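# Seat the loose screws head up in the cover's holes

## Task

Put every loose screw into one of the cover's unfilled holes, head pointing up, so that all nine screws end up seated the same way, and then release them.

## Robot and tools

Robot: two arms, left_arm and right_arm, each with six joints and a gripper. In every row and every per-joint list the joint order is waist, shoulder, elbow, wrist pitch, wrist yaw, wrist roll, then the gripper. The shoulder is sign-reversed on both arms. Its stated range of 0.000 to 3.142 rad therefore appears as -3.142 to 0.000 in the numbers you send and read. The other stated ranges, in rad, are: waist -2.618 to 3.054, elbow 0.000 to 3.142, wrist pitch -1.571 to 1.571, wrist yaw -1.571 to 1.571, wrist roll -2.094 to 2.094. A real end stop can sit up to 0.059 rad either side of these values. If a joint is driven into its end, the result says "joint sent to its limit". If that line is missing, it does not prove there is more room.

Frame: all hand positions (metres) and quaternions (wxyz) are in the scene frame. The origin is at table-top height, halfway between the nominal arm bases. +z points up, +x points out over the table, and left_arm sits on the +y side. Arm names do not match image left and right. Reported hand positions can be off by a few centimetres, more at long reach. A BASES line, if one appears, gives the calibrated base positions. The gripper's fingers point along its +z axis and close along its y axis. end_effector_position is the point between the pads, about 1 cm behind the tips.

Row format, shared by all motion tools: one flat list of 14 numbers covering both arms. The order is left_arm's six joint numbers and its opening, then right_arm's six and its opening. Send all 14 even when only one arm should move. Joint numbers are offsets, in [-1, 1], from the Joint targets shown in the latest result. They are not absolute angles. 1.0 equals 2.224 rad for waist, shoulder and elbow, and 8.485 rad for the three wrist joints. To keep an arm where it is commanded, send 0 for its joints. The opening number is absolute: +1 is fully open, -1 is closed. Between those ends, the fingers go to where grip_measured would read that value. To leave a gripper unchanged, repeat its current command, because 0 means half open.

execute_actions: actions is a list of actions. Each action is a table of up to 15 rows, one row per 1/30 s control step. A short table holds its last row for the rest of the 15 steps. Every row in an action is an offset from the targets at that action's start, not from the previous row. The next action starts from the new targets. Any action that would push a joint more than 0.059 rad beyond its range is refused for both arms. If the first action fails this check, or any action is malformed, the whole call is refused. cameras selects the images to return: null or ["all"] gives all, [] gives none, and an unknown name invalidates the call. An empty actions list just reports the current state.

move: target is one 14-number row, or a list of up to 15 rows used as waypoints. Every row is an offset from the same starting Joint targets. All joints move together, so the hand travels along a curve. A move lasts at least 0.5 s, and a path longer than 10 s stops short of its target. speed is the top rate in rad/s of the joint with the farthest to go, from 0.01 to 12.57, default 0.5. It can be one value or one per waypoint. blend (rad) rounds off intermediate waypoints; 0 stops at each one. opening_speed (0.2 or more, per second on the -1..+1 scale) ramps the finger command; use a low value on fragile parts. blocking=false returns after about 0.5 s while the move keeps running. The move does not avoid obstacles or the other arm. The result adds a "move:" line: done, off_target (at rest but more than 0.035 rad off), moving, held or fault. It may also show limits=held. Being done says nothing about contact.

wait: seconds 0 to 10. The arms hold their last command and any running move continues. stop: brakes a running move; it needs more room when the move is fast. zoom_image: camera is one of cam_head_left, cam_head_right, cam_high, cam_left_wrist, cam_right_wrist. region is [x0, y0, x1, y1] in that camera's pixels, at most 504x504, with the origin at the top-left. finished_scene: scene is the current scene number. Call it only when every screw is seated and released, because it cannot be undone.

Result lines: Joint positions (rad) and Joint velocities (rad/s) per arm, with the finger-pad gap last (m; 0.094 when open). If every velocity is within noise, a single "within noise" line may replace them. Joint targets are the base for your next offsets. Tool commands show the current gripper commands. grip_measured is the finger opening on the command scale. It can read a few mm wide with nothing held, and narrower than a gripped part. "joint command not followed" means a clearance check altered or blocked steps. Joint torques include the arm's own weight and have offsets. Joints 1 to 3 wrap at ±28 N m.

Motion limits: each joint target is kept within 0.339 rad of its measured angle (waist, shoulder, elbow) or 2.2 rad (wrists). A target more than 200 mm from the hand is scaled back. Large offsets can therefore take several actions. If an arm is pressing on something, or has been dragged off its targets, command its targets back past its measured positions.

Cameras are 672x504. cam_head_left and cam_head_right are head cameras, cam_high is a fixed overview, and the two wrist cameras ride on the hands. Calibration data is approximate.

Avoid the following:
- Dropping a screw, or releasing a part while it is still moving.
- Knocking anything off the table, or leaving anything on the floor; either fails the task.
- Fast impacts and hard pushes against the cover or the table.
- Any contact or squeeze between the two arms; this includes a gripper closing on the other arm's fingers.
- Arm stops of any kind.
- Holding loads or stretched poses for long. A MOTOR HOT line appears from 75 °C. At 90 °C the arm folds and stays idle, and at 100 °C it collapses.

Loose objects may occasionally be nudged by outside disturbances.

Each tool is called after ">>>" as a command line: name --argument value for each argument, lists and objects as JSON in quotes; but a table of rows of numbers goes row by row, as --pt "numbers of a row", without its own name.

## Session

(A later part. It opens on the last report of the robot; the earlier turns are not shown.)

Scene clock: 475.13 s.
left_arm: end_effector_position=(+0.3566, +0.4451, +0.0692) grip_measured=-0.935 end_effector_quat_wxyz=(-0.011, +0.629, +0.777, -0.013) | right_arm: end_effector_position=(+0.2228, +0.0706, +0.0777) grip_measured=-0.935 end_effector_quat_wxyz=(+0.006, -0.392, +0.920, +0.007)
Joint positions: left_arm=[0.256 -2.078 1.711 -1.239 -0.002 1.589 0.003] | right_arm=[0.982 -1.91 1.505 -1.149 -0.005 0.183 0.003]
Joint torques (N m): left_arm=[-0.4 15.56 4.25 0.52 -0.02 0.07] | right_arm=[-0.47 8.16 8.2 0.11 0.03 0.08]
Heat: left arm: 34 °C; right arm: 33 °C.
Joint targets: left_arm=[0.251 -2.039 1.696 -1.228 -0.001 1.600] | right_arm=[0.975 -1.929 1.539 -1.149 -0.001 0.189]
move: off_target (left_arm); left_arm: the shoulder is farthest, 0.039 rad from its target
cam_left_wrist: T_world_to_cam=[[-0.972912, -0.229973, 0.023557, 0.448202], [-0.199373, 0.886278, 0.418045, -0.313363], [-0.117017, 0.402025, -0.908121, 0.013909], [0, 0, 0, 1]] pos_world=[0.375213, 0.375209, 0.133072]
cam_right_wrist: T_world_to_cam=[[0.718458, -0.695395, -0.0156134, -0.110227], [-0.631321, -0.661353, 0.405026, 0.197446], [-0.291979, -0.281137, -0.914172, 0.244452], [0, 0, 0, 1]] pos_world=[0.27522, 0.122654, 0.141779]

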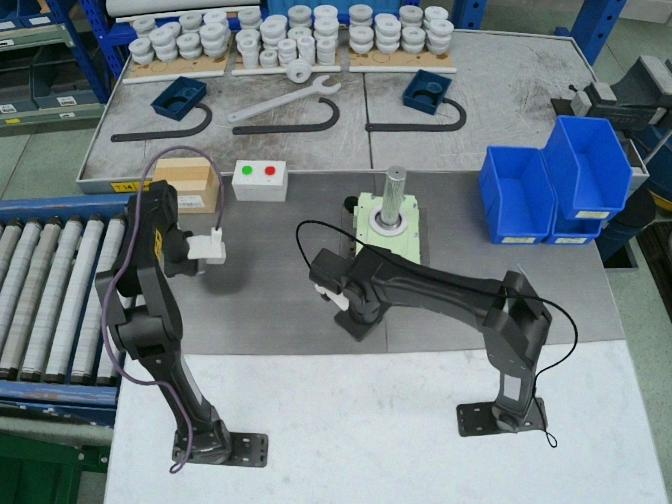

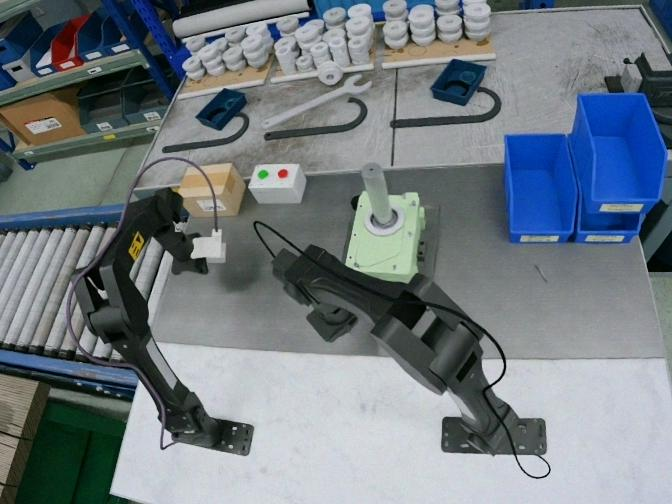

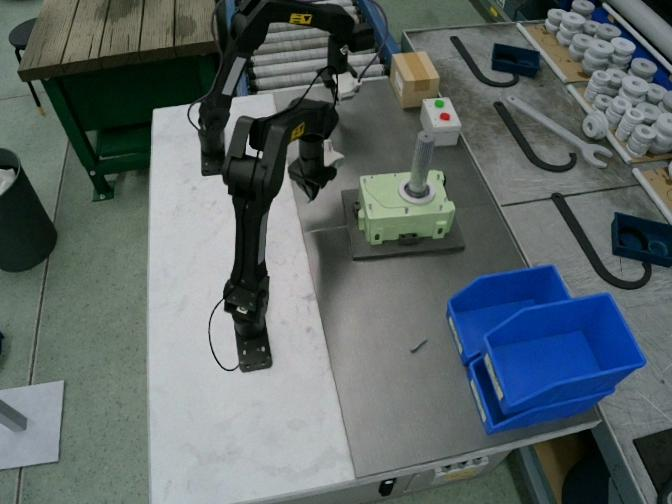

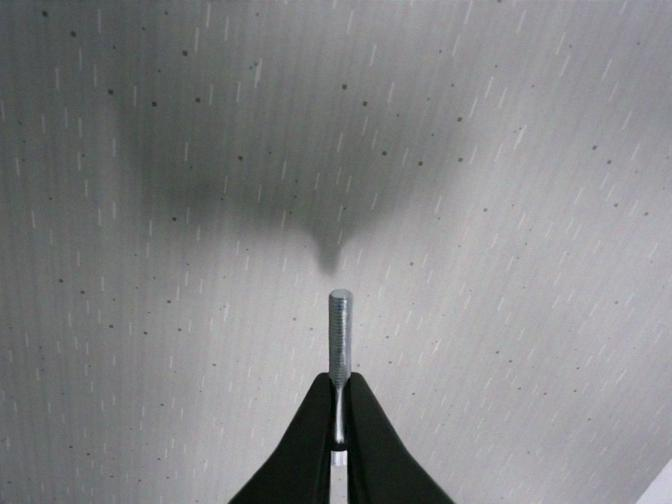

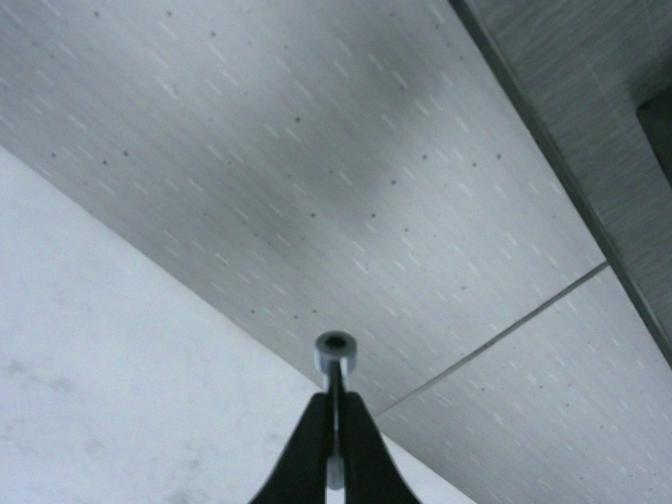

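>>> move --target '[0,-0.0346,-0.0782,0.0266,0,0,-1,0,-0.0355,-0.0827,0.0266,0,0,-1]' --speed 0.25 --cameras '["cam_left_wrist","cam_right_wrist"]'

Scene clock: 491.40 s.
left_arm: end_effector_position=(+0.3583, +0.4455, +0.0219) grip_measured=-0.935 end_effector_quat_wxyz=(+0.000, +0.630, +0.777, +0.002) | right_arm: end_effector_position=(+0.2256, +0.0749, +0.0225) grip_measured=-0.935 end_effector_quat_wxyz=(+0.007, -0.392, +0.920, +0.008)
Joint positions: left_arm=[0.256 -2.089 1.535 -1.013 -0.002 1.59 0.003] | right_arm=[0.982 -1.982 1.378 -0.947 -0.005 0.185 0.003]
Joint torques (N m): left_arm=[-0.51 9.2 4.12 0.61 0.02 0.08] | right_arm=[-0.47 7.87 3.86 0.41 0.03 0.06]
Heat: left arm: 35 °C; right arm: 34 °C.
Joint targets: left_arm=[0.251 -2.116 1.522 -1.002 -0.001 1.600] | right_arm=[0.975 -2.008 1.355 -0.924 -0.001 0.189]
move: done
cam_left_wrist: T_world_to_cam=[[-0.973164, -0.229623, -0.0149849, 0.451861], [-0.214686, 0.882559, 0.41833, -0.286415], [-0.0828333, 0.410321, -0.908171, -0.0450221], [0, 0, 0, 1]] pos_world=[0.374517, 0.37501, 0.0856996]
cam_right_wrist: T_world_to_cam=[[0.717708, -0.696157, -0.0161657, -0.109897], [-0.632629, -0.661563, 0.402634, 0.224793], [-0.290991, -0.278747, -0.915218, 0.195658], [0, 0, 0, 1]] pos_world=[0.278019, 0.126748, 0.0867836]

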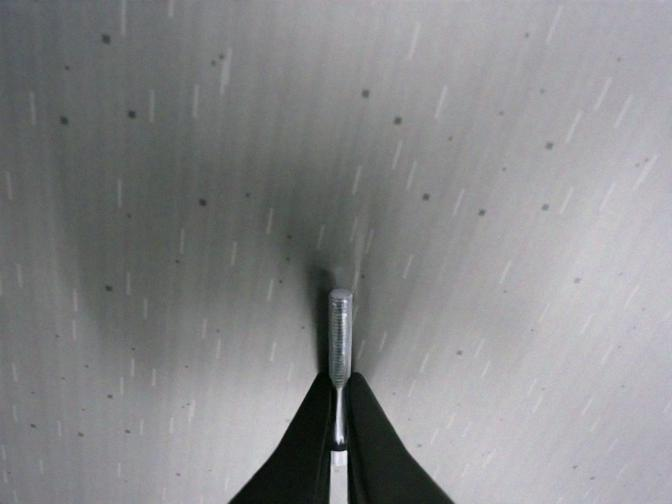

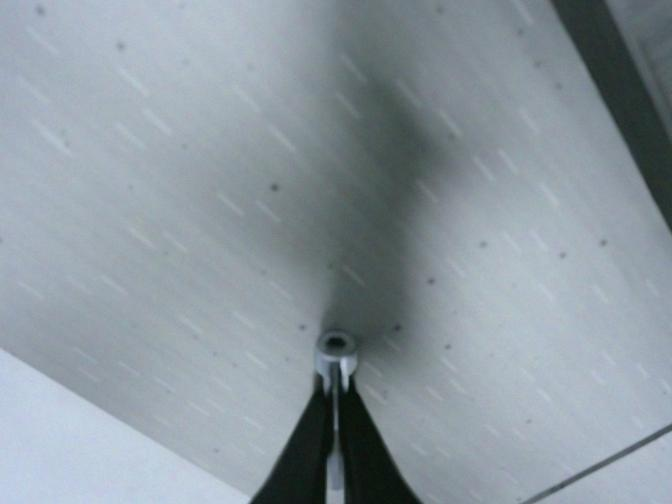

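>>> move --pt "0 -0.0014 -0.0032 0.0011 0 0 -1 0 -0.0027 -0.0054 0.0020 0 0 -1" --pt "0 -0.0014 -0.0032 0.0011 0 0 -0.4 0 -0.0027 -0.0054 0.0020 0 0 -0.4" --speed 0.2 --opening_speed 0.6 --cameras '["cam_left_wrist","cam_right_wrist"]'

Scene clock: 499.00 s.
left_arm: end_effector_position=(+0.3593, +0.4458, +0.0208) grip_measured=-0.403 end_effector_quat_wxyz=(+0.002, +0.630, +0.777, +0.005) | right_arm: end_effector_position=(+0.2208, +0.0802, +0.0219) grip_measured=-0.402 end_effector_quat_wxyz=(+0.000, -0.391, +0.920, +0.026)
Joint positions: left_arm=[0.256 -2.089 1.531 -1.004 -0.003 1.59 0.028] | right_arm=[0.982 -1.982 1.374 -0.935 -0.044 0.185 0.028]
Joint torques (N m): left_arm=[-0.44 8.96 3.89 0.61 -0.02 0.08] | right_arm=[-0.49 7.39 3.29 0.49 0.41 0.05]
Heat: left arm: 35 °C; right arm: 34 °C.
Joint targets: left_arm=[0.251 -2.119 1.515 -0.993 -0.001 1.600] | right_arm=[0.975 -2.014 1.343 -0.906 -0.001 0.189]
move: off_target (right_arm); target 2's new numbers were sent with right_arm's wrist pitch 0.037 rad from that target; right_arm: the wrist yaw is farthest, 0.043 rad from its target
cam_left_wrist: T_world_to_cam=[[-0.973145, -0.22929, -0.0203507, 0.452797], [-0.216563, 0.881978, 0.418587, -0.285104], [-0.078029, 0.411753, -0.907949, -0.0484086], [0, 0, 0, 1]] pos_world=[0.375117, 0.37521, 0.0846031]
cam_right_wrist: T_world_to_cam=[[0.716812, -0.695024, -0.0558796, -0.101787], [-0.621326, -0.673058, 0.401182, 0.223918], [-0.316441, -0.252853, -0.914292, 0.198691], [0, 0, 0, 1]] pos_world=[0.274962, 0.130204, 0.0861417]

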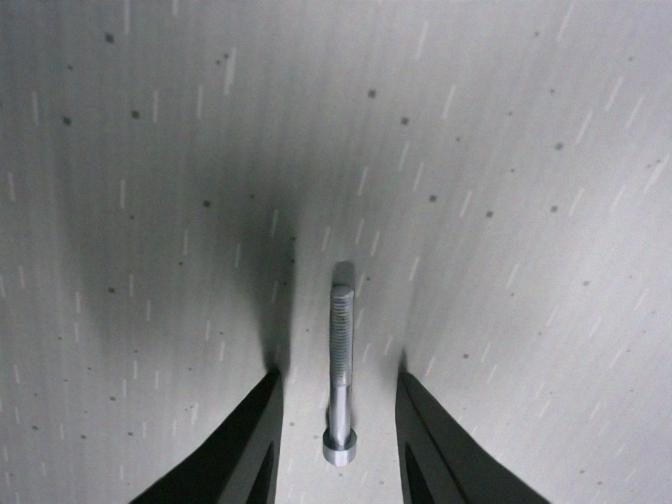

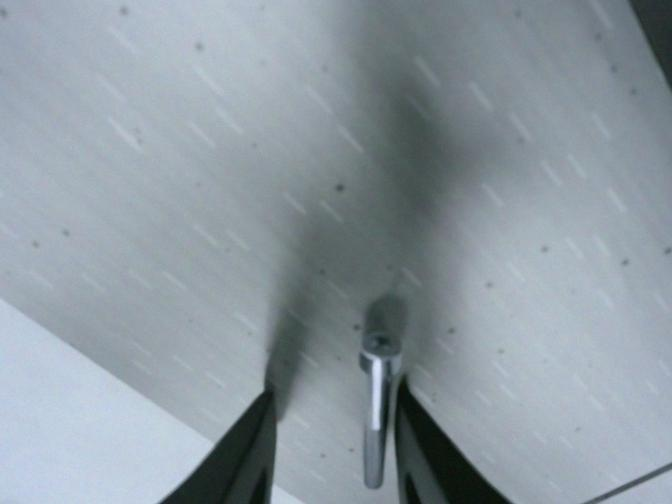

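>>> move --pt "0 0.049 0.0922 -0.0303 0 0 -0.1 0 0.0513 0.0976 -0.0311 0 0 -0.1" --pt "0 0.049 0.0922 -0.0303 0 -0.3712 -0.1 -0.281 0.2857 -0.1446 -0.0326 0 -0.0576 -0.1" --pt "0 0.049 0.0922 -0.0303 0 -0.3712 -0.1 -0.5987 0.004 0.12 -0.0341 0 -0.1258 -0.1" --speed '[0.5,1.4,1.0]' --blend '[0.03,0.05,0]'

>>> zoom_image --camera "cam_head_left" --region '[300, 150, 450, 360]'

>>> zoom_image --camera "cam_high" --region '[280, 70, 480, 270]'

Scene clock: 541.70 s.
left_arm: end_effector_position=(+0.3567, +0.4447, +0.0836) grip_measured=-0.103 end_effector_quat_wxyz=(-0.002, +0.773, -0.635, +0.001) | right_arm: end_effector_position=(+0.3722, -0.3603, +0.0696) grip_measured=-0.102 end_effector_quat_wxyz=(-0.012, -0.256, +0.967, +0.004)
Joint positions: left_arm=[0.256 -2.033 1.703 -1.236 0 -1.539 0.042] | right_arm=[-0.363 -1.986 1.577 -1.186 0.007 -0.872 0.042]
Joint torques (N m): left_arm=[-0.35 13.78 6.93 0.36 -0.01 -0.09] | right_arm=[0.51 8.69 8.02 -0.09 -0.09 -0.1]
Heat: left arm: 34 °C; right arm: 33 °C.
Joint targets: left_arm=[0.251 -2.010 1.720 -1.250 -0.001 -1.550] | right_arm=[-0.356 -2.005 1.610 -1.196 -0.001 -0.878]
move: done
cam_left_wrist: T_world_to_cam=[[0.976076, 0.217309, -0.00721046, -0.443708], [0.200538, -0.886945, 0.416068, 0.327075], [0.08402, -0.407561, -0.909305, 0.315495], [0, 0, 0, 1]] pos_world=[0.340994, 0.515102, 0.147597]
cam_right_wrist: T_world_to_cam=[[0.489958, -0.871492, -0.0210669, -0.495413], [-0.778945, -0.448522, 0.438262, 0.139385], [-0.39139, -0.19832, -0.8986, 0.225267], [0, 0, 0, 1]] pos_world=[0.439472, -0.324556, 0.130901]

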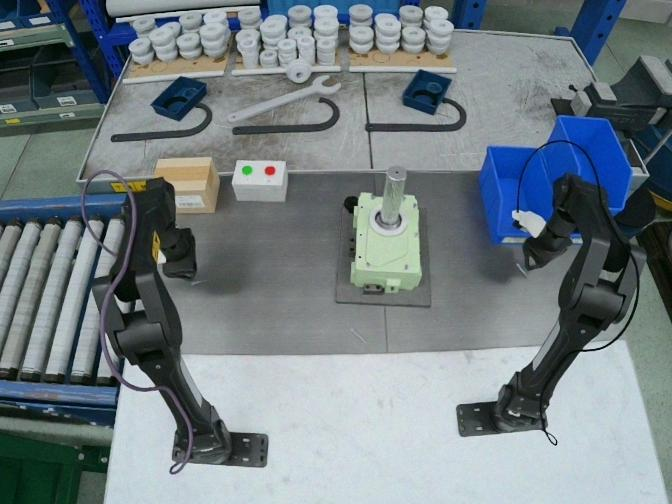

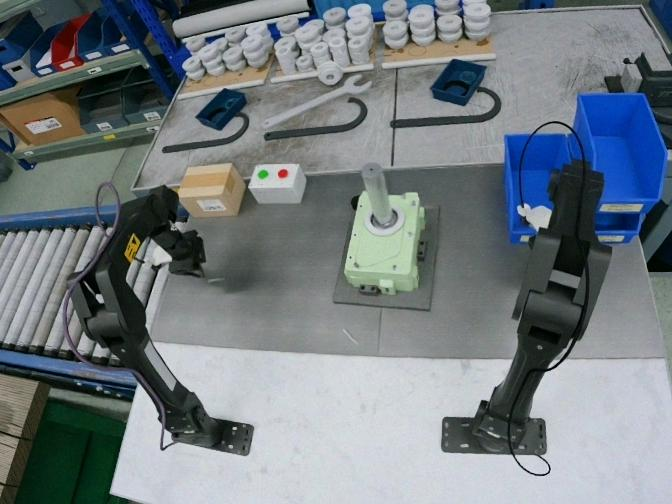

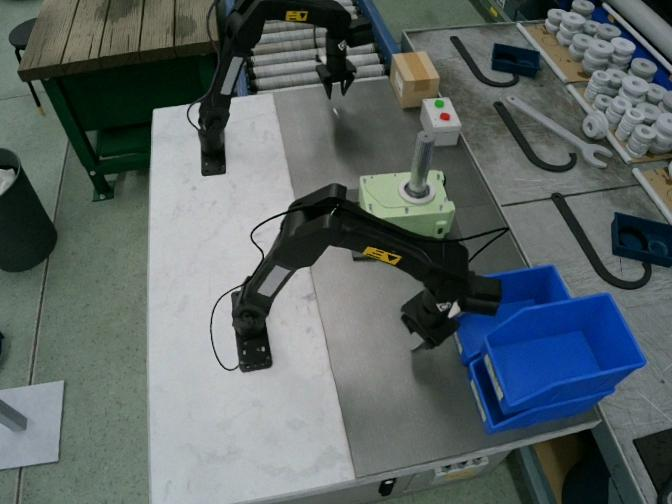

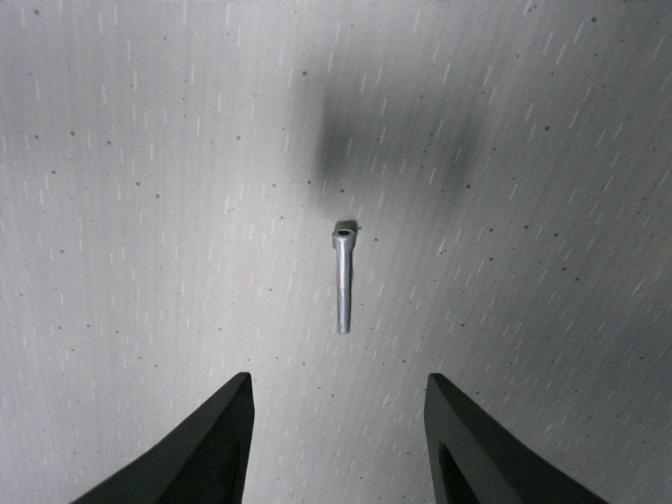

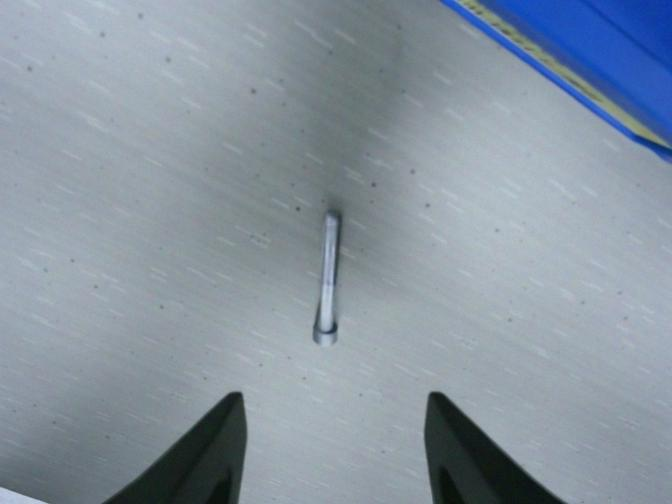

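Scaled by 2.400 from the camera's image (finer frame: 960x720).

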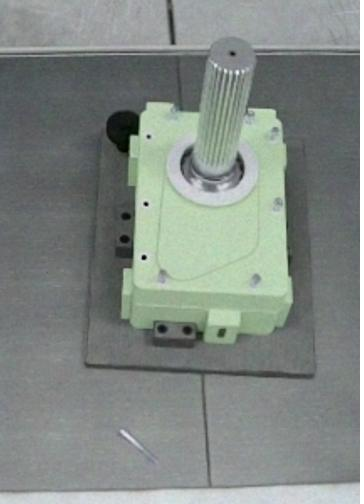

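Scaled by 2.520 from the camera's image (finer frame: 960x720).

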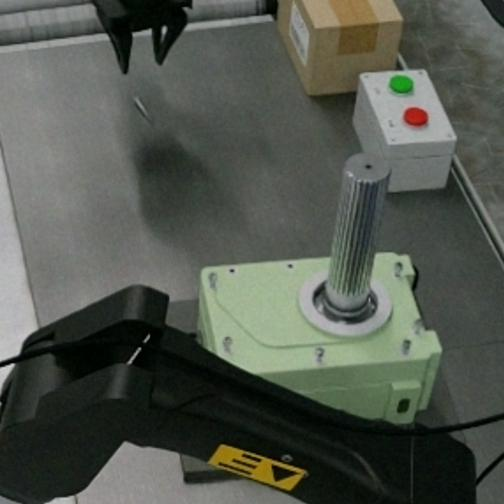

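>>> move --target '[0.005,-0.042,-0.079,0.026,0,0,-0.3,0.0018,-0.0076,-0.0854,0.0243,0,0.0094,-0.3]' --speed 0.5 --cameras '["cam_left_wrist","cam_right_wrist"]'

Scene clock: 600.73 s.
left_arm: end_effector_position=(+0.3580, +0.4450, +0.0282) grip_measured=-0.297 end_effector_quat_wxyz=(+0.000, +0.773, -0.634, +0.000) | right_arm: end_effector_position=(+0.3733, -0.3591, +0.0292) grip_measured=-0.298 end_effector_quat_wxyz=(-0.001, -0.224, +0.974, -0.004)
Joint positions: left_arm=[0.256 -2.083 1.554 -1.041 0 -1.539 0.033] | right_arm=[-0.358 -2.002 1.435 -1.002 0.007 -0.803 0.033]
Joint torques (N m): left_arm=[0.49 9.76 4.68 0.63 -0.01 -0.11] | right_arm=[0.53 8.61 4.38 0.19 -0.1 0.08]
Heat: left arm: 35 °C; right arm: 34 °C.
Joint targets: left_arm=[0.262 -2.103 1.544 -1.030 -0.001 -1.550] | right_arm=[-0.352 -2.022 1.420 -0.990 -0.001 -0.798]
move: done
cam_left_wrist: T_world_to_cam=[[0.975965, 0.217669, -0.0106396, -0.445467], [0.202233, -0.886396, 0.416418, 0.349152], [0.0812105, -0.408561, -0.909111, 0.266668], [0, 0, 0, 1]] pos_world=[0.342494, 0.515402, 0.0922986]
cam_right_wrist: T_world_to_cam=[[0.433354, -0.901223, -0.000961783, -0.485856], [-0.816547, -0.393088, 0.422767, 0.192798], [-0.381386, -0.182422, -0.906238, 0.191818], [0, 0, 0, 1]] pos_world=[0.441133, -0.327086, 0.0918565]

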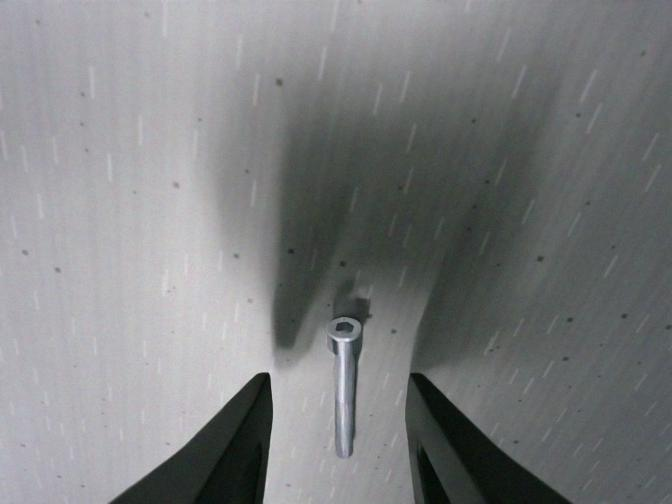

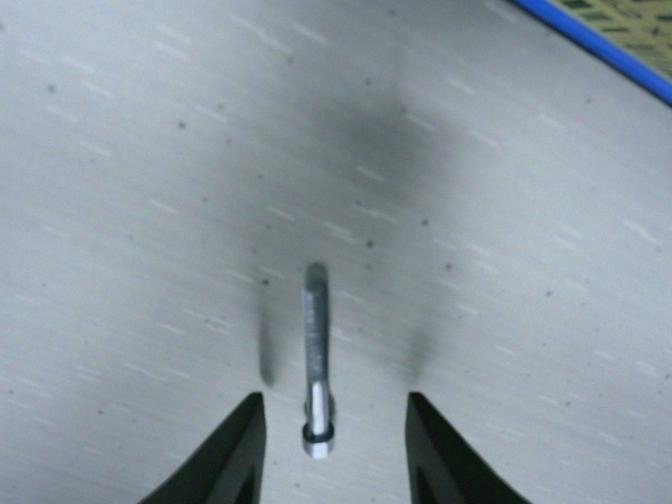

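>>> move --target '[-0.0094,-0.0063,-0.0121,0.0044,0,0,-0.3,0.004,-0.0022,-0.0211,0.0053,0,0,-0.3]' --speed 0.3 --cameras '["cam_left_wrist","cam_right_wrist"]'

Scene clock: 616.83 s.
left_arm: end_effector_position=(+0.3614, +0.4417, +0.0232) grip_measured=-0.297 end_effector_quat_wxyz=(-0.007, +0.770, -0.638, +0.005) | right_arm: end_effector_position=(+0.3718, -0.3560, +0.0221) grip_measured=-0.298 end_effector_quat_wxyz=(-0.001, -0.227, +0.974, -0.004)
Joint positions: left_arm=[0.246 -2.083 1.533 -1.004 0 -1.539 0.033] | right_arm=[-0.352 -2.002 1.405 -0.972 0.008 -0.802 0.033]
Joint torques (N m): left_arm=[-0.59 8.58 4.15 0.6 0.01 -0.11] | right_arm=[0.65 8.16 3.18 0.42 -0.1 0.05]
Heat: left arm: 35 °C; right arm: 34 °C.
Joint targets: left_arm=[0.241 -2.117 1.518 -0.992 -0.001 -1.549] | right_arm=[-0.343 -2.027 1.373 -0.945 -0.001 -0.798]
move: done
cam_left_wrist: T_world_to_cam=[[0.978123, 0.207945, 0.00577468, -0.44494], [0.186727, -0.889876, 0.416238, 0.354868], [0.0916936, -0.406054, -0.909237, 0.255629], [0, 0, 0, 1]] pos_world=[0.345503, 0.512111, 0.0872871]
cam_right_wrist: T_world_to_cam=[[0.438466, -0.898748, -0.000194255, -0.483514], [-0.814322, -0.39737, 0.423057, 0.193487], [-0.380299, -0.185338, -0.906103, 0.183982], [0, 0, 0, 1]] pos_world=[0.439534, -0.323572, 0.0847567]

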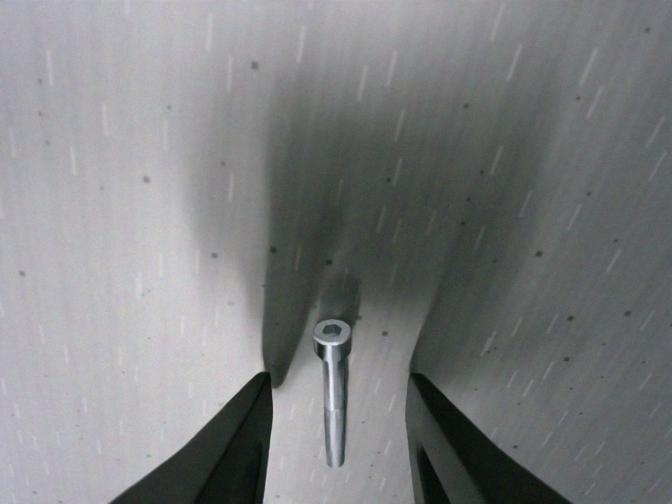

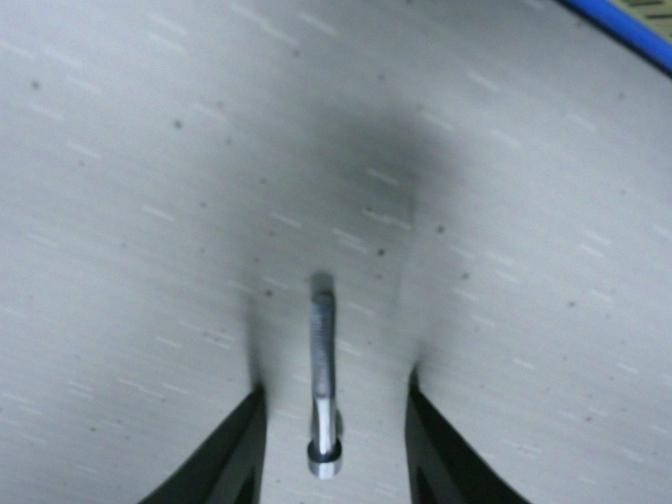

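>>> move --pt "0 -0.0045 -0.0035 0 0 0 -0.3 0 -0.0036 -0.0063 0.0018 0 0 -0.3" --pt "0 -0.0045 -0.0035 0 0 0 -1 0 -0.0036 -0.0063 0.0018 0 0 -1" --speed 0.2 --opening_speed 1 --cameras '["cam_left_wrist","cam_right_wrist"]'

Scene clock: 629.30 s.
left_arm: end_effector_position=(+0.3611, +0.4416, +0.0199) grip_measured=-0.934 end_effector_quat_wxyz=(-0.004, +0.770, -0.638, +0.004) | right_arm: end_effector_position=(+0.3742, -0.3583, +0.0212) grip_measured=-0.932 end_effector_quat_wxyz=(+0.003, -0.227, +0.974, -0.011)
Joint positions: left_arm=[0.246 -2.091 1.531 -0.999 0.001 -1.54 0.003] | right_arm=[-0.352 -2.002 1.401 -0.954 0.016 -0.801 0.003]
Joint torques (N m): left_arm=[-0.58 8.35 3.58 0.57 -0.02 -0.1] | right_arm=[0.65 7.51 2.5 0.42 -0.18 0.04]
Heat: left arm: 34 °C; right arm: 34 °C.
Joint targets: left_arm=[0.241 -2.127 1.510 -0.992 -0.001 -1.550] | right_arm=[-0.343 -2.035 1.359 -0.930 -0.001 -0.798]
move: off_target (left_arm, right_arm); target 2's new numbers were sent with right_arm's elbow 0.043 rad from that target; left_arm: the shoulder is farthest, 0.036 rad from its target; right_arm: the elbow is farthest, 0.042 rad from its target
cam_left_wrist: T_world_to_cam=[[0.978061, 0.208316, 0.000426898, -0.444737], [0.189197, -0.889147, 0.416679, 0.355], [0.0871807, -0.407457, -0.909053, 0.254794], [0, 0, 0, 1]] pos_world=[0.345603, 0.512111, 0.0838905]
cam_right_wrist: T_world_to_cam=[[0.437358, -0.899163, 0.0149769, -0.486641], [-0.819141, -0.391451, 0.419255, 0.198967], [-0.371116, -0.195633, -0.907745, 0.176492], [0, 0, 0, 1]] pos_world=[0.441317, -0.325156, 0.0840805]

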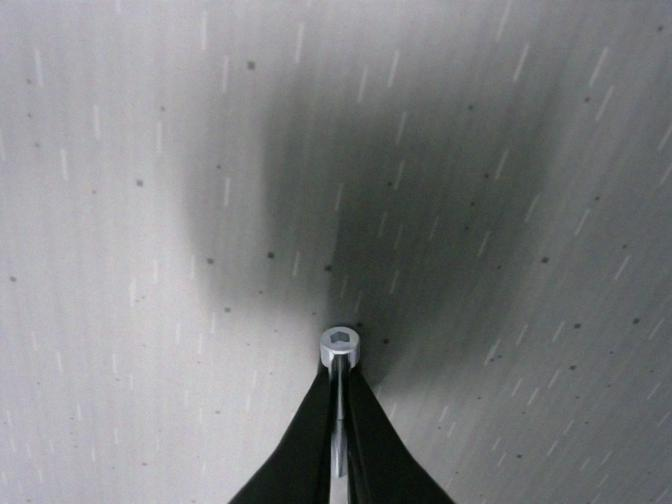

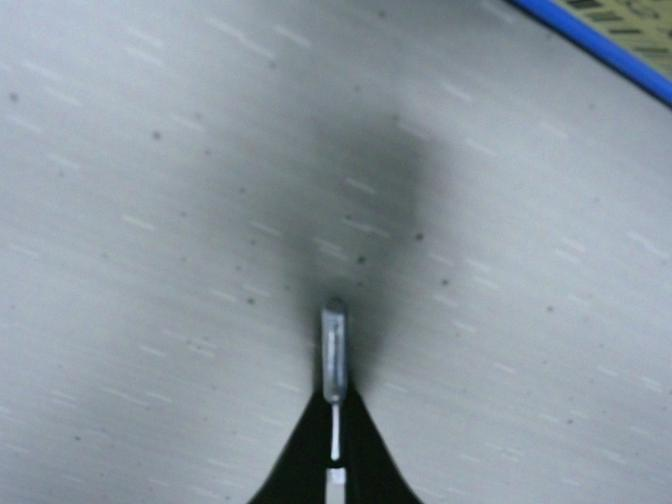

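>>> move --pt "0 0.2819 -0.0944 -0.0245 0 0 -1 0 0.0292 0.1174 -0.0312 0 0 -1" --pt "-0.1871 0.1088 -0.2716 0.2323 0.103 0.1827 -1 0.3116 0.2951 -0.1518 -0.0295 0 -0.0085 -1" --pt "-0.1871 0.1088 -0.2716 0.2323 0.103 0.1827 -1 0.5139 0.1187 -0.0063 -0.0236 0 -0.0173 -1" --speed '[0.8,1.4,1.0]' --blend '[0.05,0.05,0]'

Scene clock: 695.87 s.
left_arm: end_effector_position=(+0.4144, +0.1281, +0.2142) grip_measured=-0.935 end_effector_quat_wxyz=(+0.615, +0.360, +0.601, -0.361) | right_arm: end_effector_position=(+0.2425, -0.0032, +0.0787) grip_measured=-0.934 end_effector_quat_wxyz=(+0.001, +0.768, -0.641, +0.001)
Joint positions: left_arm=[-0.175 -1.861 0.921 0.968 0.867 -0.012 0.003] | right_arm=[0.804 -1.754 1.31 -1.128 0.002 -0.939 0.003]
Joint torques (N m): left_arm=[0.03 7.28 4.52 1.87 0.04 0.12] | right_arm=[-0.31 6.93 8.21 0.07 -0.04 -0.06]
Heat: left arm: 34 °C; right arm: 35 °C.
Joint targets: left_arm=[-0.175 -1.885 0.906 0.979 0.873 0.001] | right_arm=[0.800 -1.771 1.345 -1.130 -0.001 -0.945]
move: done
cam_left_wrist: T_world_to_cam=[[-0.871974, -0.48936, 0.0136866, 0.421649], [-0.206641, 0.342575, -0.916483, 0.277018], [0.443802, -0.801978, -0.399838, 0.0926896], [0, 0, 0, 1]] pos_world=[0.383775, 0.185774, 0.285172]
cam_right_wrist: T_world_to_cam=[[0.984719, 0.17399, -0.00748107, -0.238123], [0.160888, -0.892445, 0.421495, -0.0335697], [0.0666594, -0.416257, -0.9068, 0.142352], [0, 0, 0, 1]] pos_world=[0.230396, 0.0707267, 0.141452]

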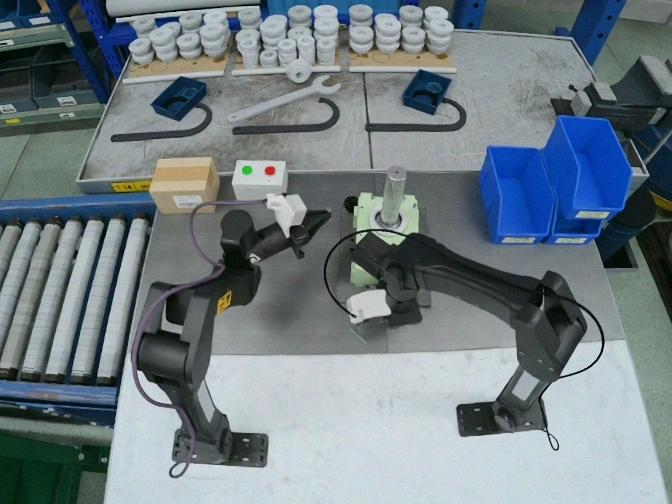

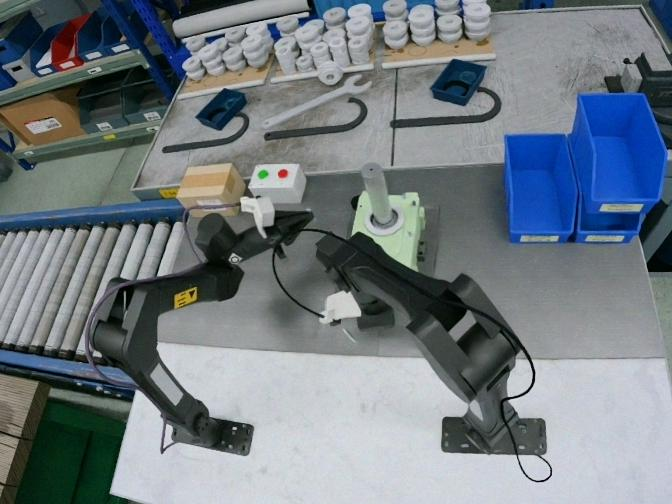

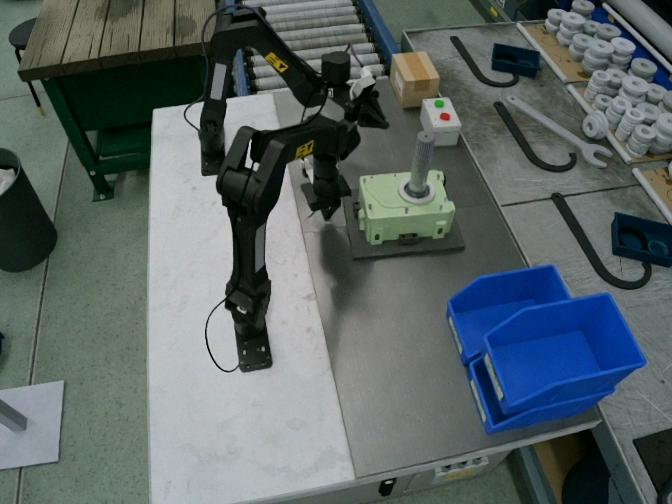

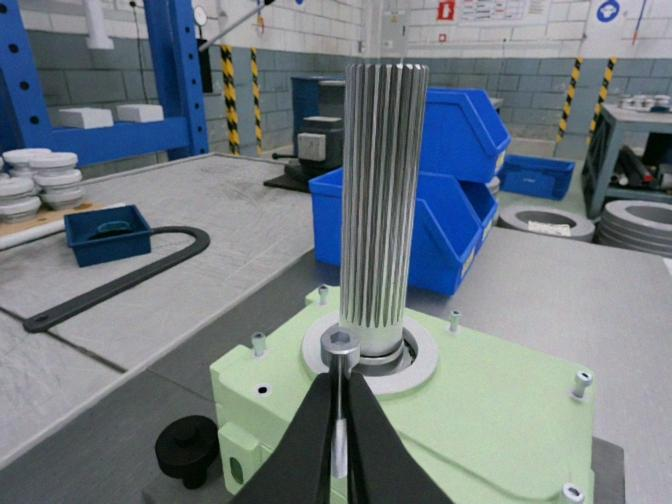

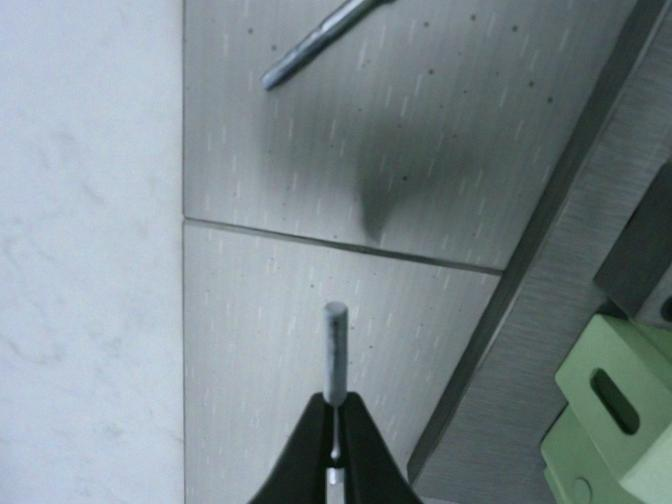

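>>> move --pt "0 0 0 0 0 0 -1 0 -0.0418 -0.0885 0.0297 0 0 -1" --pt "0 0 0 0 0 0 -1 0 -0.0436 -0.0899 0.0301 0 0 -0.4" --speed '[0.4,0.2]' --opening_speed 0.6 --cameras '["cam_left_wrist","cam_right_wrist"]'

>>> zoom_image --camera "cam_left_wrist" --region '[180, 260, 620, 504]'

Scene clock: 714.53 s.
left_arm: end_effector_position=(+0.4143, +0.1280, +0.2143) grip_measured=-0.935 end_effector_quat_wxyz=(+0.616, +0.361, +0.601, -0.361) | right_arm: end_effector_position=(+0.2365, -0.0042, +0.0207) grip_measured=-0.403 end_effector_quat_wxyz=(+0.019, +0.768, -0.640, -0.011)
Joint positions: left_arm=[-0.175 -1.861 0.921 0.969 0.868 -0.011 0.003] | right_arm=[0.804 -1.84 1.174 -0.944 -0.019 -0.941 0.028]
Joint torques (N m): left_arm=[-0.08 7.53 4.25 1.84 0.06 0.09] | right_arm=[-0.29 6.22 3.25 0.82 0.17 -0.05]
Heat: left arm: 34 °C; right arm: 34 °C.
Joint targets: left_arm=[-0.175 -1.885 0.906 0.979 0.873 0.001] | right_arm=[0.800 -1.868 1.145 -0.874 -0.001 -0.945]
move: off_target (right_arm); target 2's new numbers were sent with right_arm's wrist pitch 0.043 rad from that target; right_arm: the wrist pitch is farthest, 0.070 rad from its target
cam_left_wrist: T_world_to_cam=[[-0.872398, -0.488631, 0.0127099, 0.421778], [-0.205322, 0.342735, -0.91672, 0.2766], [0.443581, -0.802354, -0.399328, 0.0928275], [0, 0, 0, 1]] pos_world=[0.383574, 0.185773, 0.285273]
cam_right_wrist: T_world_to_cam=[[0.983263, 0.175016, -0.0506286, -0.231227], [0.179755, -0.886596, 0.426187, -0.0134707], [0.0297026, -0.428155, -0.903217, 0.0983814], [0, 0, 0, 1]] pos_world=[0.226856, 0.0706479, 0.082894]

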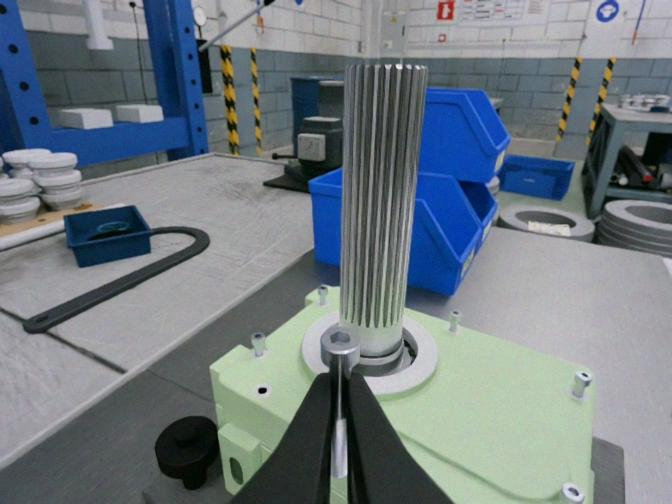

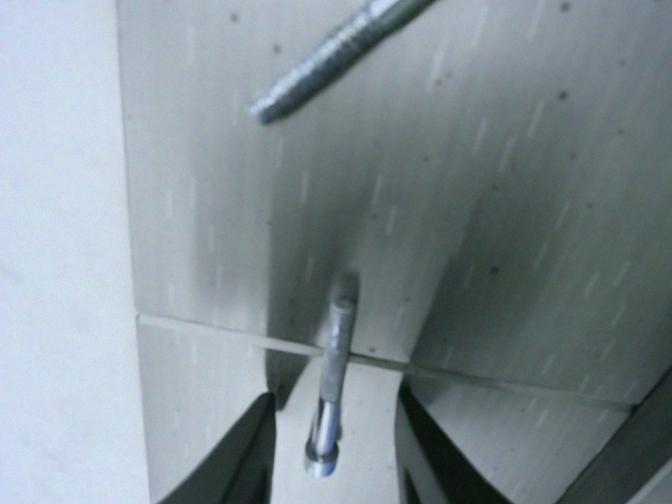

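Scaled by 1.145 from the camera's image (finer frame: 960x720).

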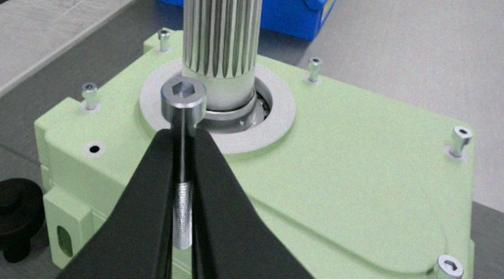

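>>> move --pt "0 0 0 0 0 0 -1 0 0.0665 0.0832 -0.0302 0 0 -0.1" --pt "0 0 0 0 0 0 -1 0 0.3004 -0.1102 -0.0148 0 0.0524 -0.1" --pt "0 0 0 0 0 0 -1 -0.0652 0.3903 -0.3125 0.1266 0 0.1114 -0.1" --pt "0 0 0 0 0 0 -1 -0.0652 0.2846 -0.3136 0.1592 0 0.1114 -1" --speed '[0.5,1.0,1.2,0.6]' --blend '[0.03,0.05,0.05,0]'

>>> zoom_image --camera "cam_right_wrist" --region '[168, 126, 504, 378]'

Scene clock: 774.60 s.
left_arm: end_effector_position=(+0.4143, +0.1280, +0.2143) grip_measured=-0.935 end_effector_quat_wxyz=(+0.616, +0.361, +0.601, -0.361) | right_arm: end_effector_position=(+0.3305, +0.0102, +0.1723) grip_measured=-0.993 end_effector_quat_wxyz=(+0.565, -0.265, +0.756, +0.196)
Joint positions: left_arm=[-0.175 -1.861 0.921 0.969 0.868 -0.011 0.003] | right_arm=[0.661 -1.226 0.472 0.465 -0.002 -0.005 0]
Joint torques (N m): left_arm=[0.01 7.5 4.31 1.86 0.05 0.11] | right_arm=[-0.49 3.37 4.78 2.22 0 0.06]
Heat: left arm: 34 °C; right arm: 33 °C.
Joint targets: left_arm=[-0.175 -1.885 0.906 0.979 0.873 0.001] | right_arm=[0.655 -1.235 0.447 0.476 -0.001 0.000]
move: done
cam_left_wrist: T_world_to_cam=[[-0.872412, -0.488615, 0.0123263, 0.421841], [-0.205014, 0.342923, -0.916719, 0.276481], [0.443695, -0.802284, -0.399344, 0.0926948], [0, 0, 0, 1]] pos_world=[0.383573, 0.185673, 0.285273]
cam_right_wrist: T_world_to_cam=[[0.627115, -0.778924, -0.00226259, -0.199404], [-0.515609, -0.412938, -0.750752, 0.345486], [0.583845, 0.471974, -0.66058, 0.00455396], [0, 0, 0, 1]] pos_world=[0.300526, -0.0148059, 0.261931]

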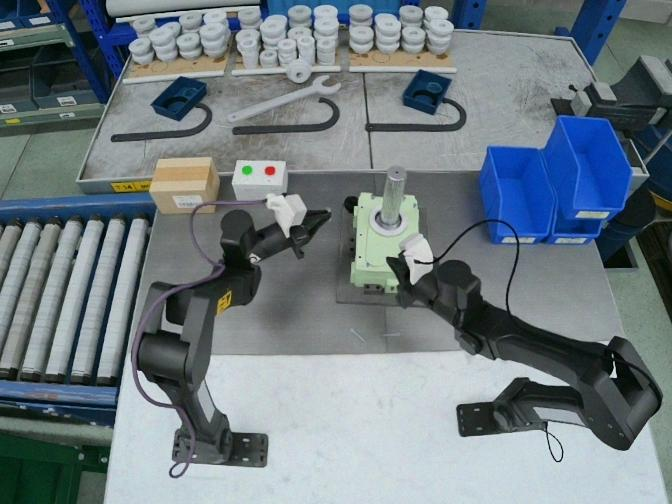

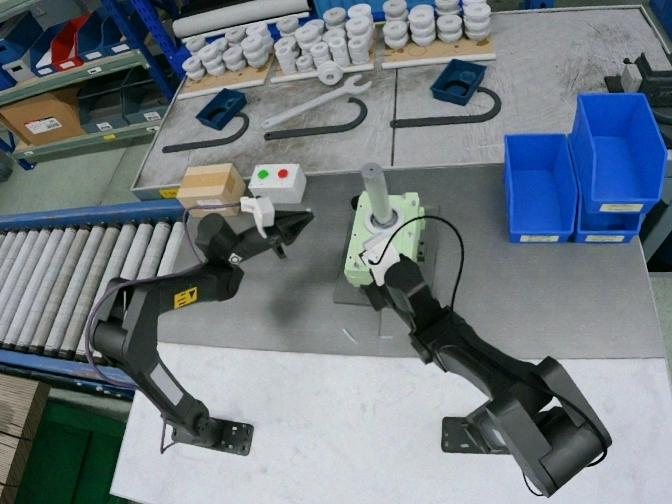

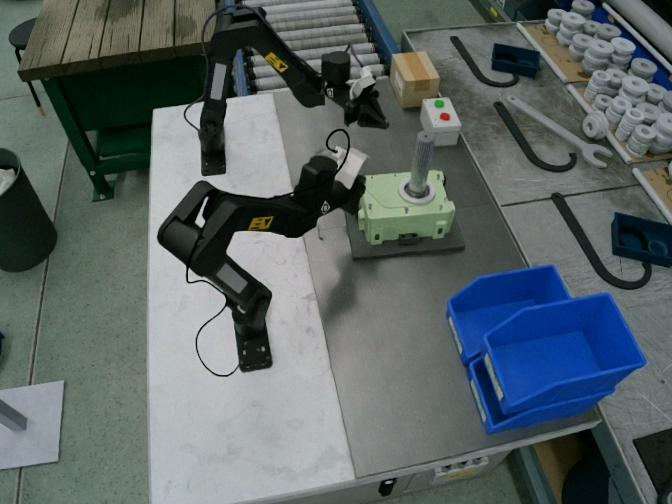

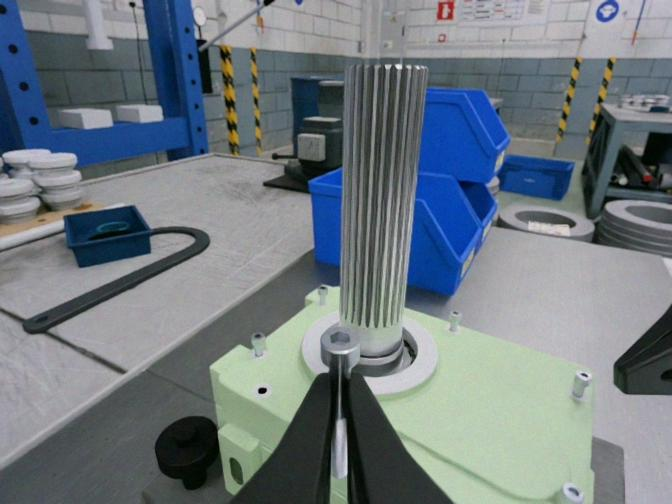

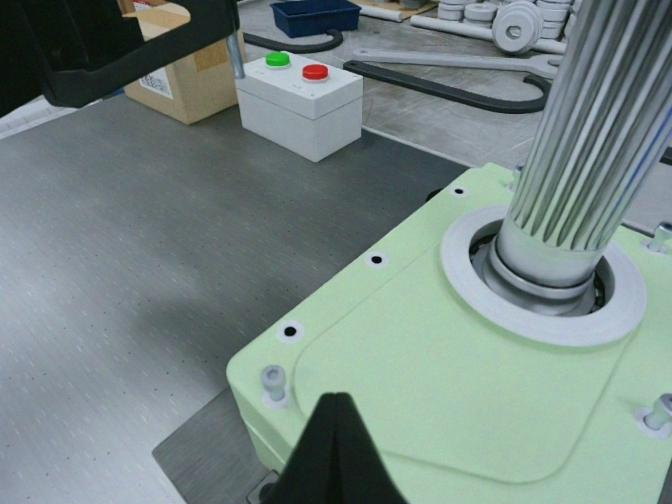

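Scaled by 1.500 from the camera's image (finer frame: 960x720).

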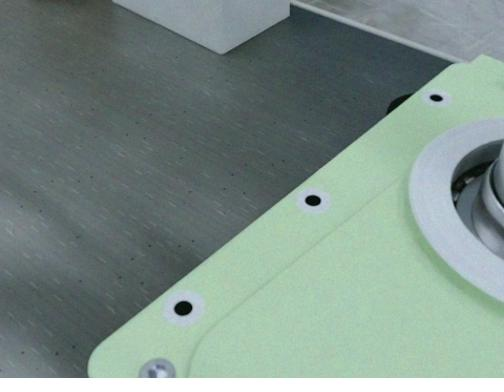

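>>> move --target '[-0.0719,-0.0531,0.0355,0.0027,-0.0186,0.0012,-1,0,0,0,0,0,0,-1]' --speed 0.3 --cameras '["cam_left_wrist","cam_right_wrist"]'

>>> zoom_image --camera "cam_right_wrist" --region '[240, 100, 500, 300]'

>>> zoom_image --camera "cam_left_wrist" --region '[220, 304, 460, 504]'

Scene clock: 839.93 s.
left_arm: end_effector_position=(+0.4100, +0.0653, +0.1787) grip_measured=-0.935 end_effector_quat_wxyz=(+0.595, +0.364, +0.614, -0.368) | right_arm: end_effector_position=(+0.3305, +0.0102, +0.1723) grip_measured=-0.993 end_effector_quat_wxyz=(+0.565, -0.265, +0.756, +0.196)
Joint positions: left_arm=[-0.336 -1.977 0.959 0.991 0.725 -0.001 0.003] | right_arm=[0.661 -1.226 0.472 0.466 -0.002 -0.005 0]
Joint torques (N m): left_arm=[0.09 8.21 7.41 1.93 -0.08 0.08] | right_arm=[-0.49 3.37 4.78 2.21 0 0.07]
Heat: left arm: 36 °C; right arm: 38 °C.
Joint targets: left_arm=[-0.335 -2.003 0.984 1.002 0.715 0.011] | right_arm=[0.655 -1.235 0.447 0.476 -0.001 0.000]
move: done
cam_left_wrist: T_world_to_cam=[[-0.879972, -0.473176, 0.0418717, 0.384729], [-0.239103, 0.365044, -0.899763, 0.273897], [0.410461, -0.801778, -0.434366, 0.0499907], [0, 0, 0, 1]] pos_world=[0.383521, 0.122141, 0.252047]
cam_right_wrist: T_world_to_cam=[[0.627158, -0.778889, -0.00224724, -0.199421], [-0.515383, -0.412817, -0.750974, 0.345477], [0.583998, 0.472137, -0.660328, 0.00444466], [0, 0, 0, 1]] pos_world=[0.300526, -0.0148064, 0.261931]

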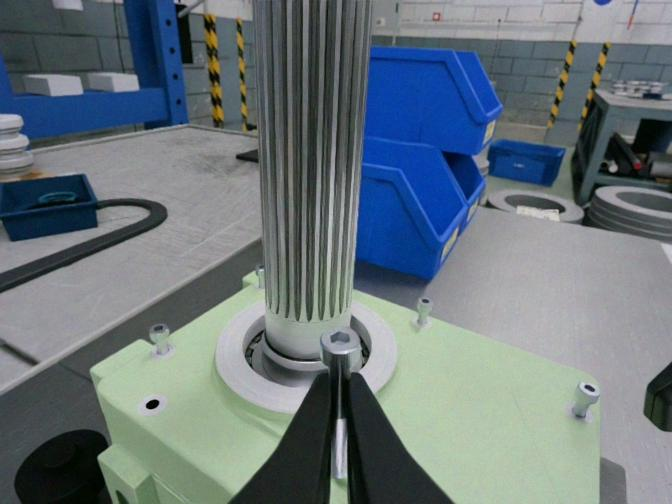

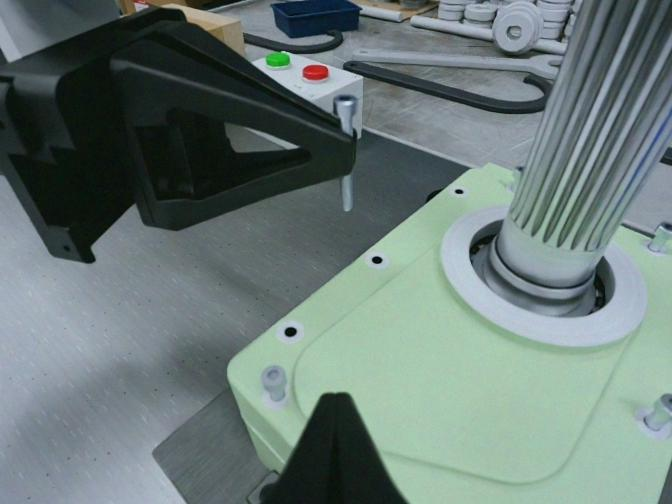

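Scaled by 1.938 from the camera's image (finer frame: 960x720).

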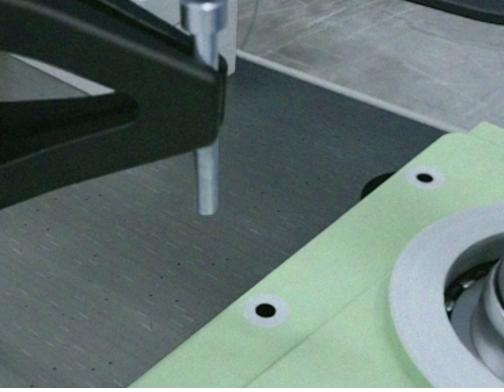

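Scaled by 2.100 from the camera's image (finer frame: 960x720).

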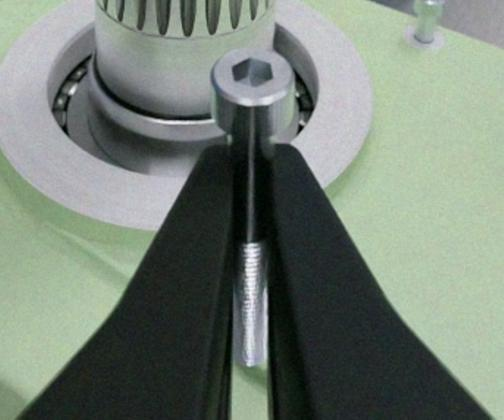

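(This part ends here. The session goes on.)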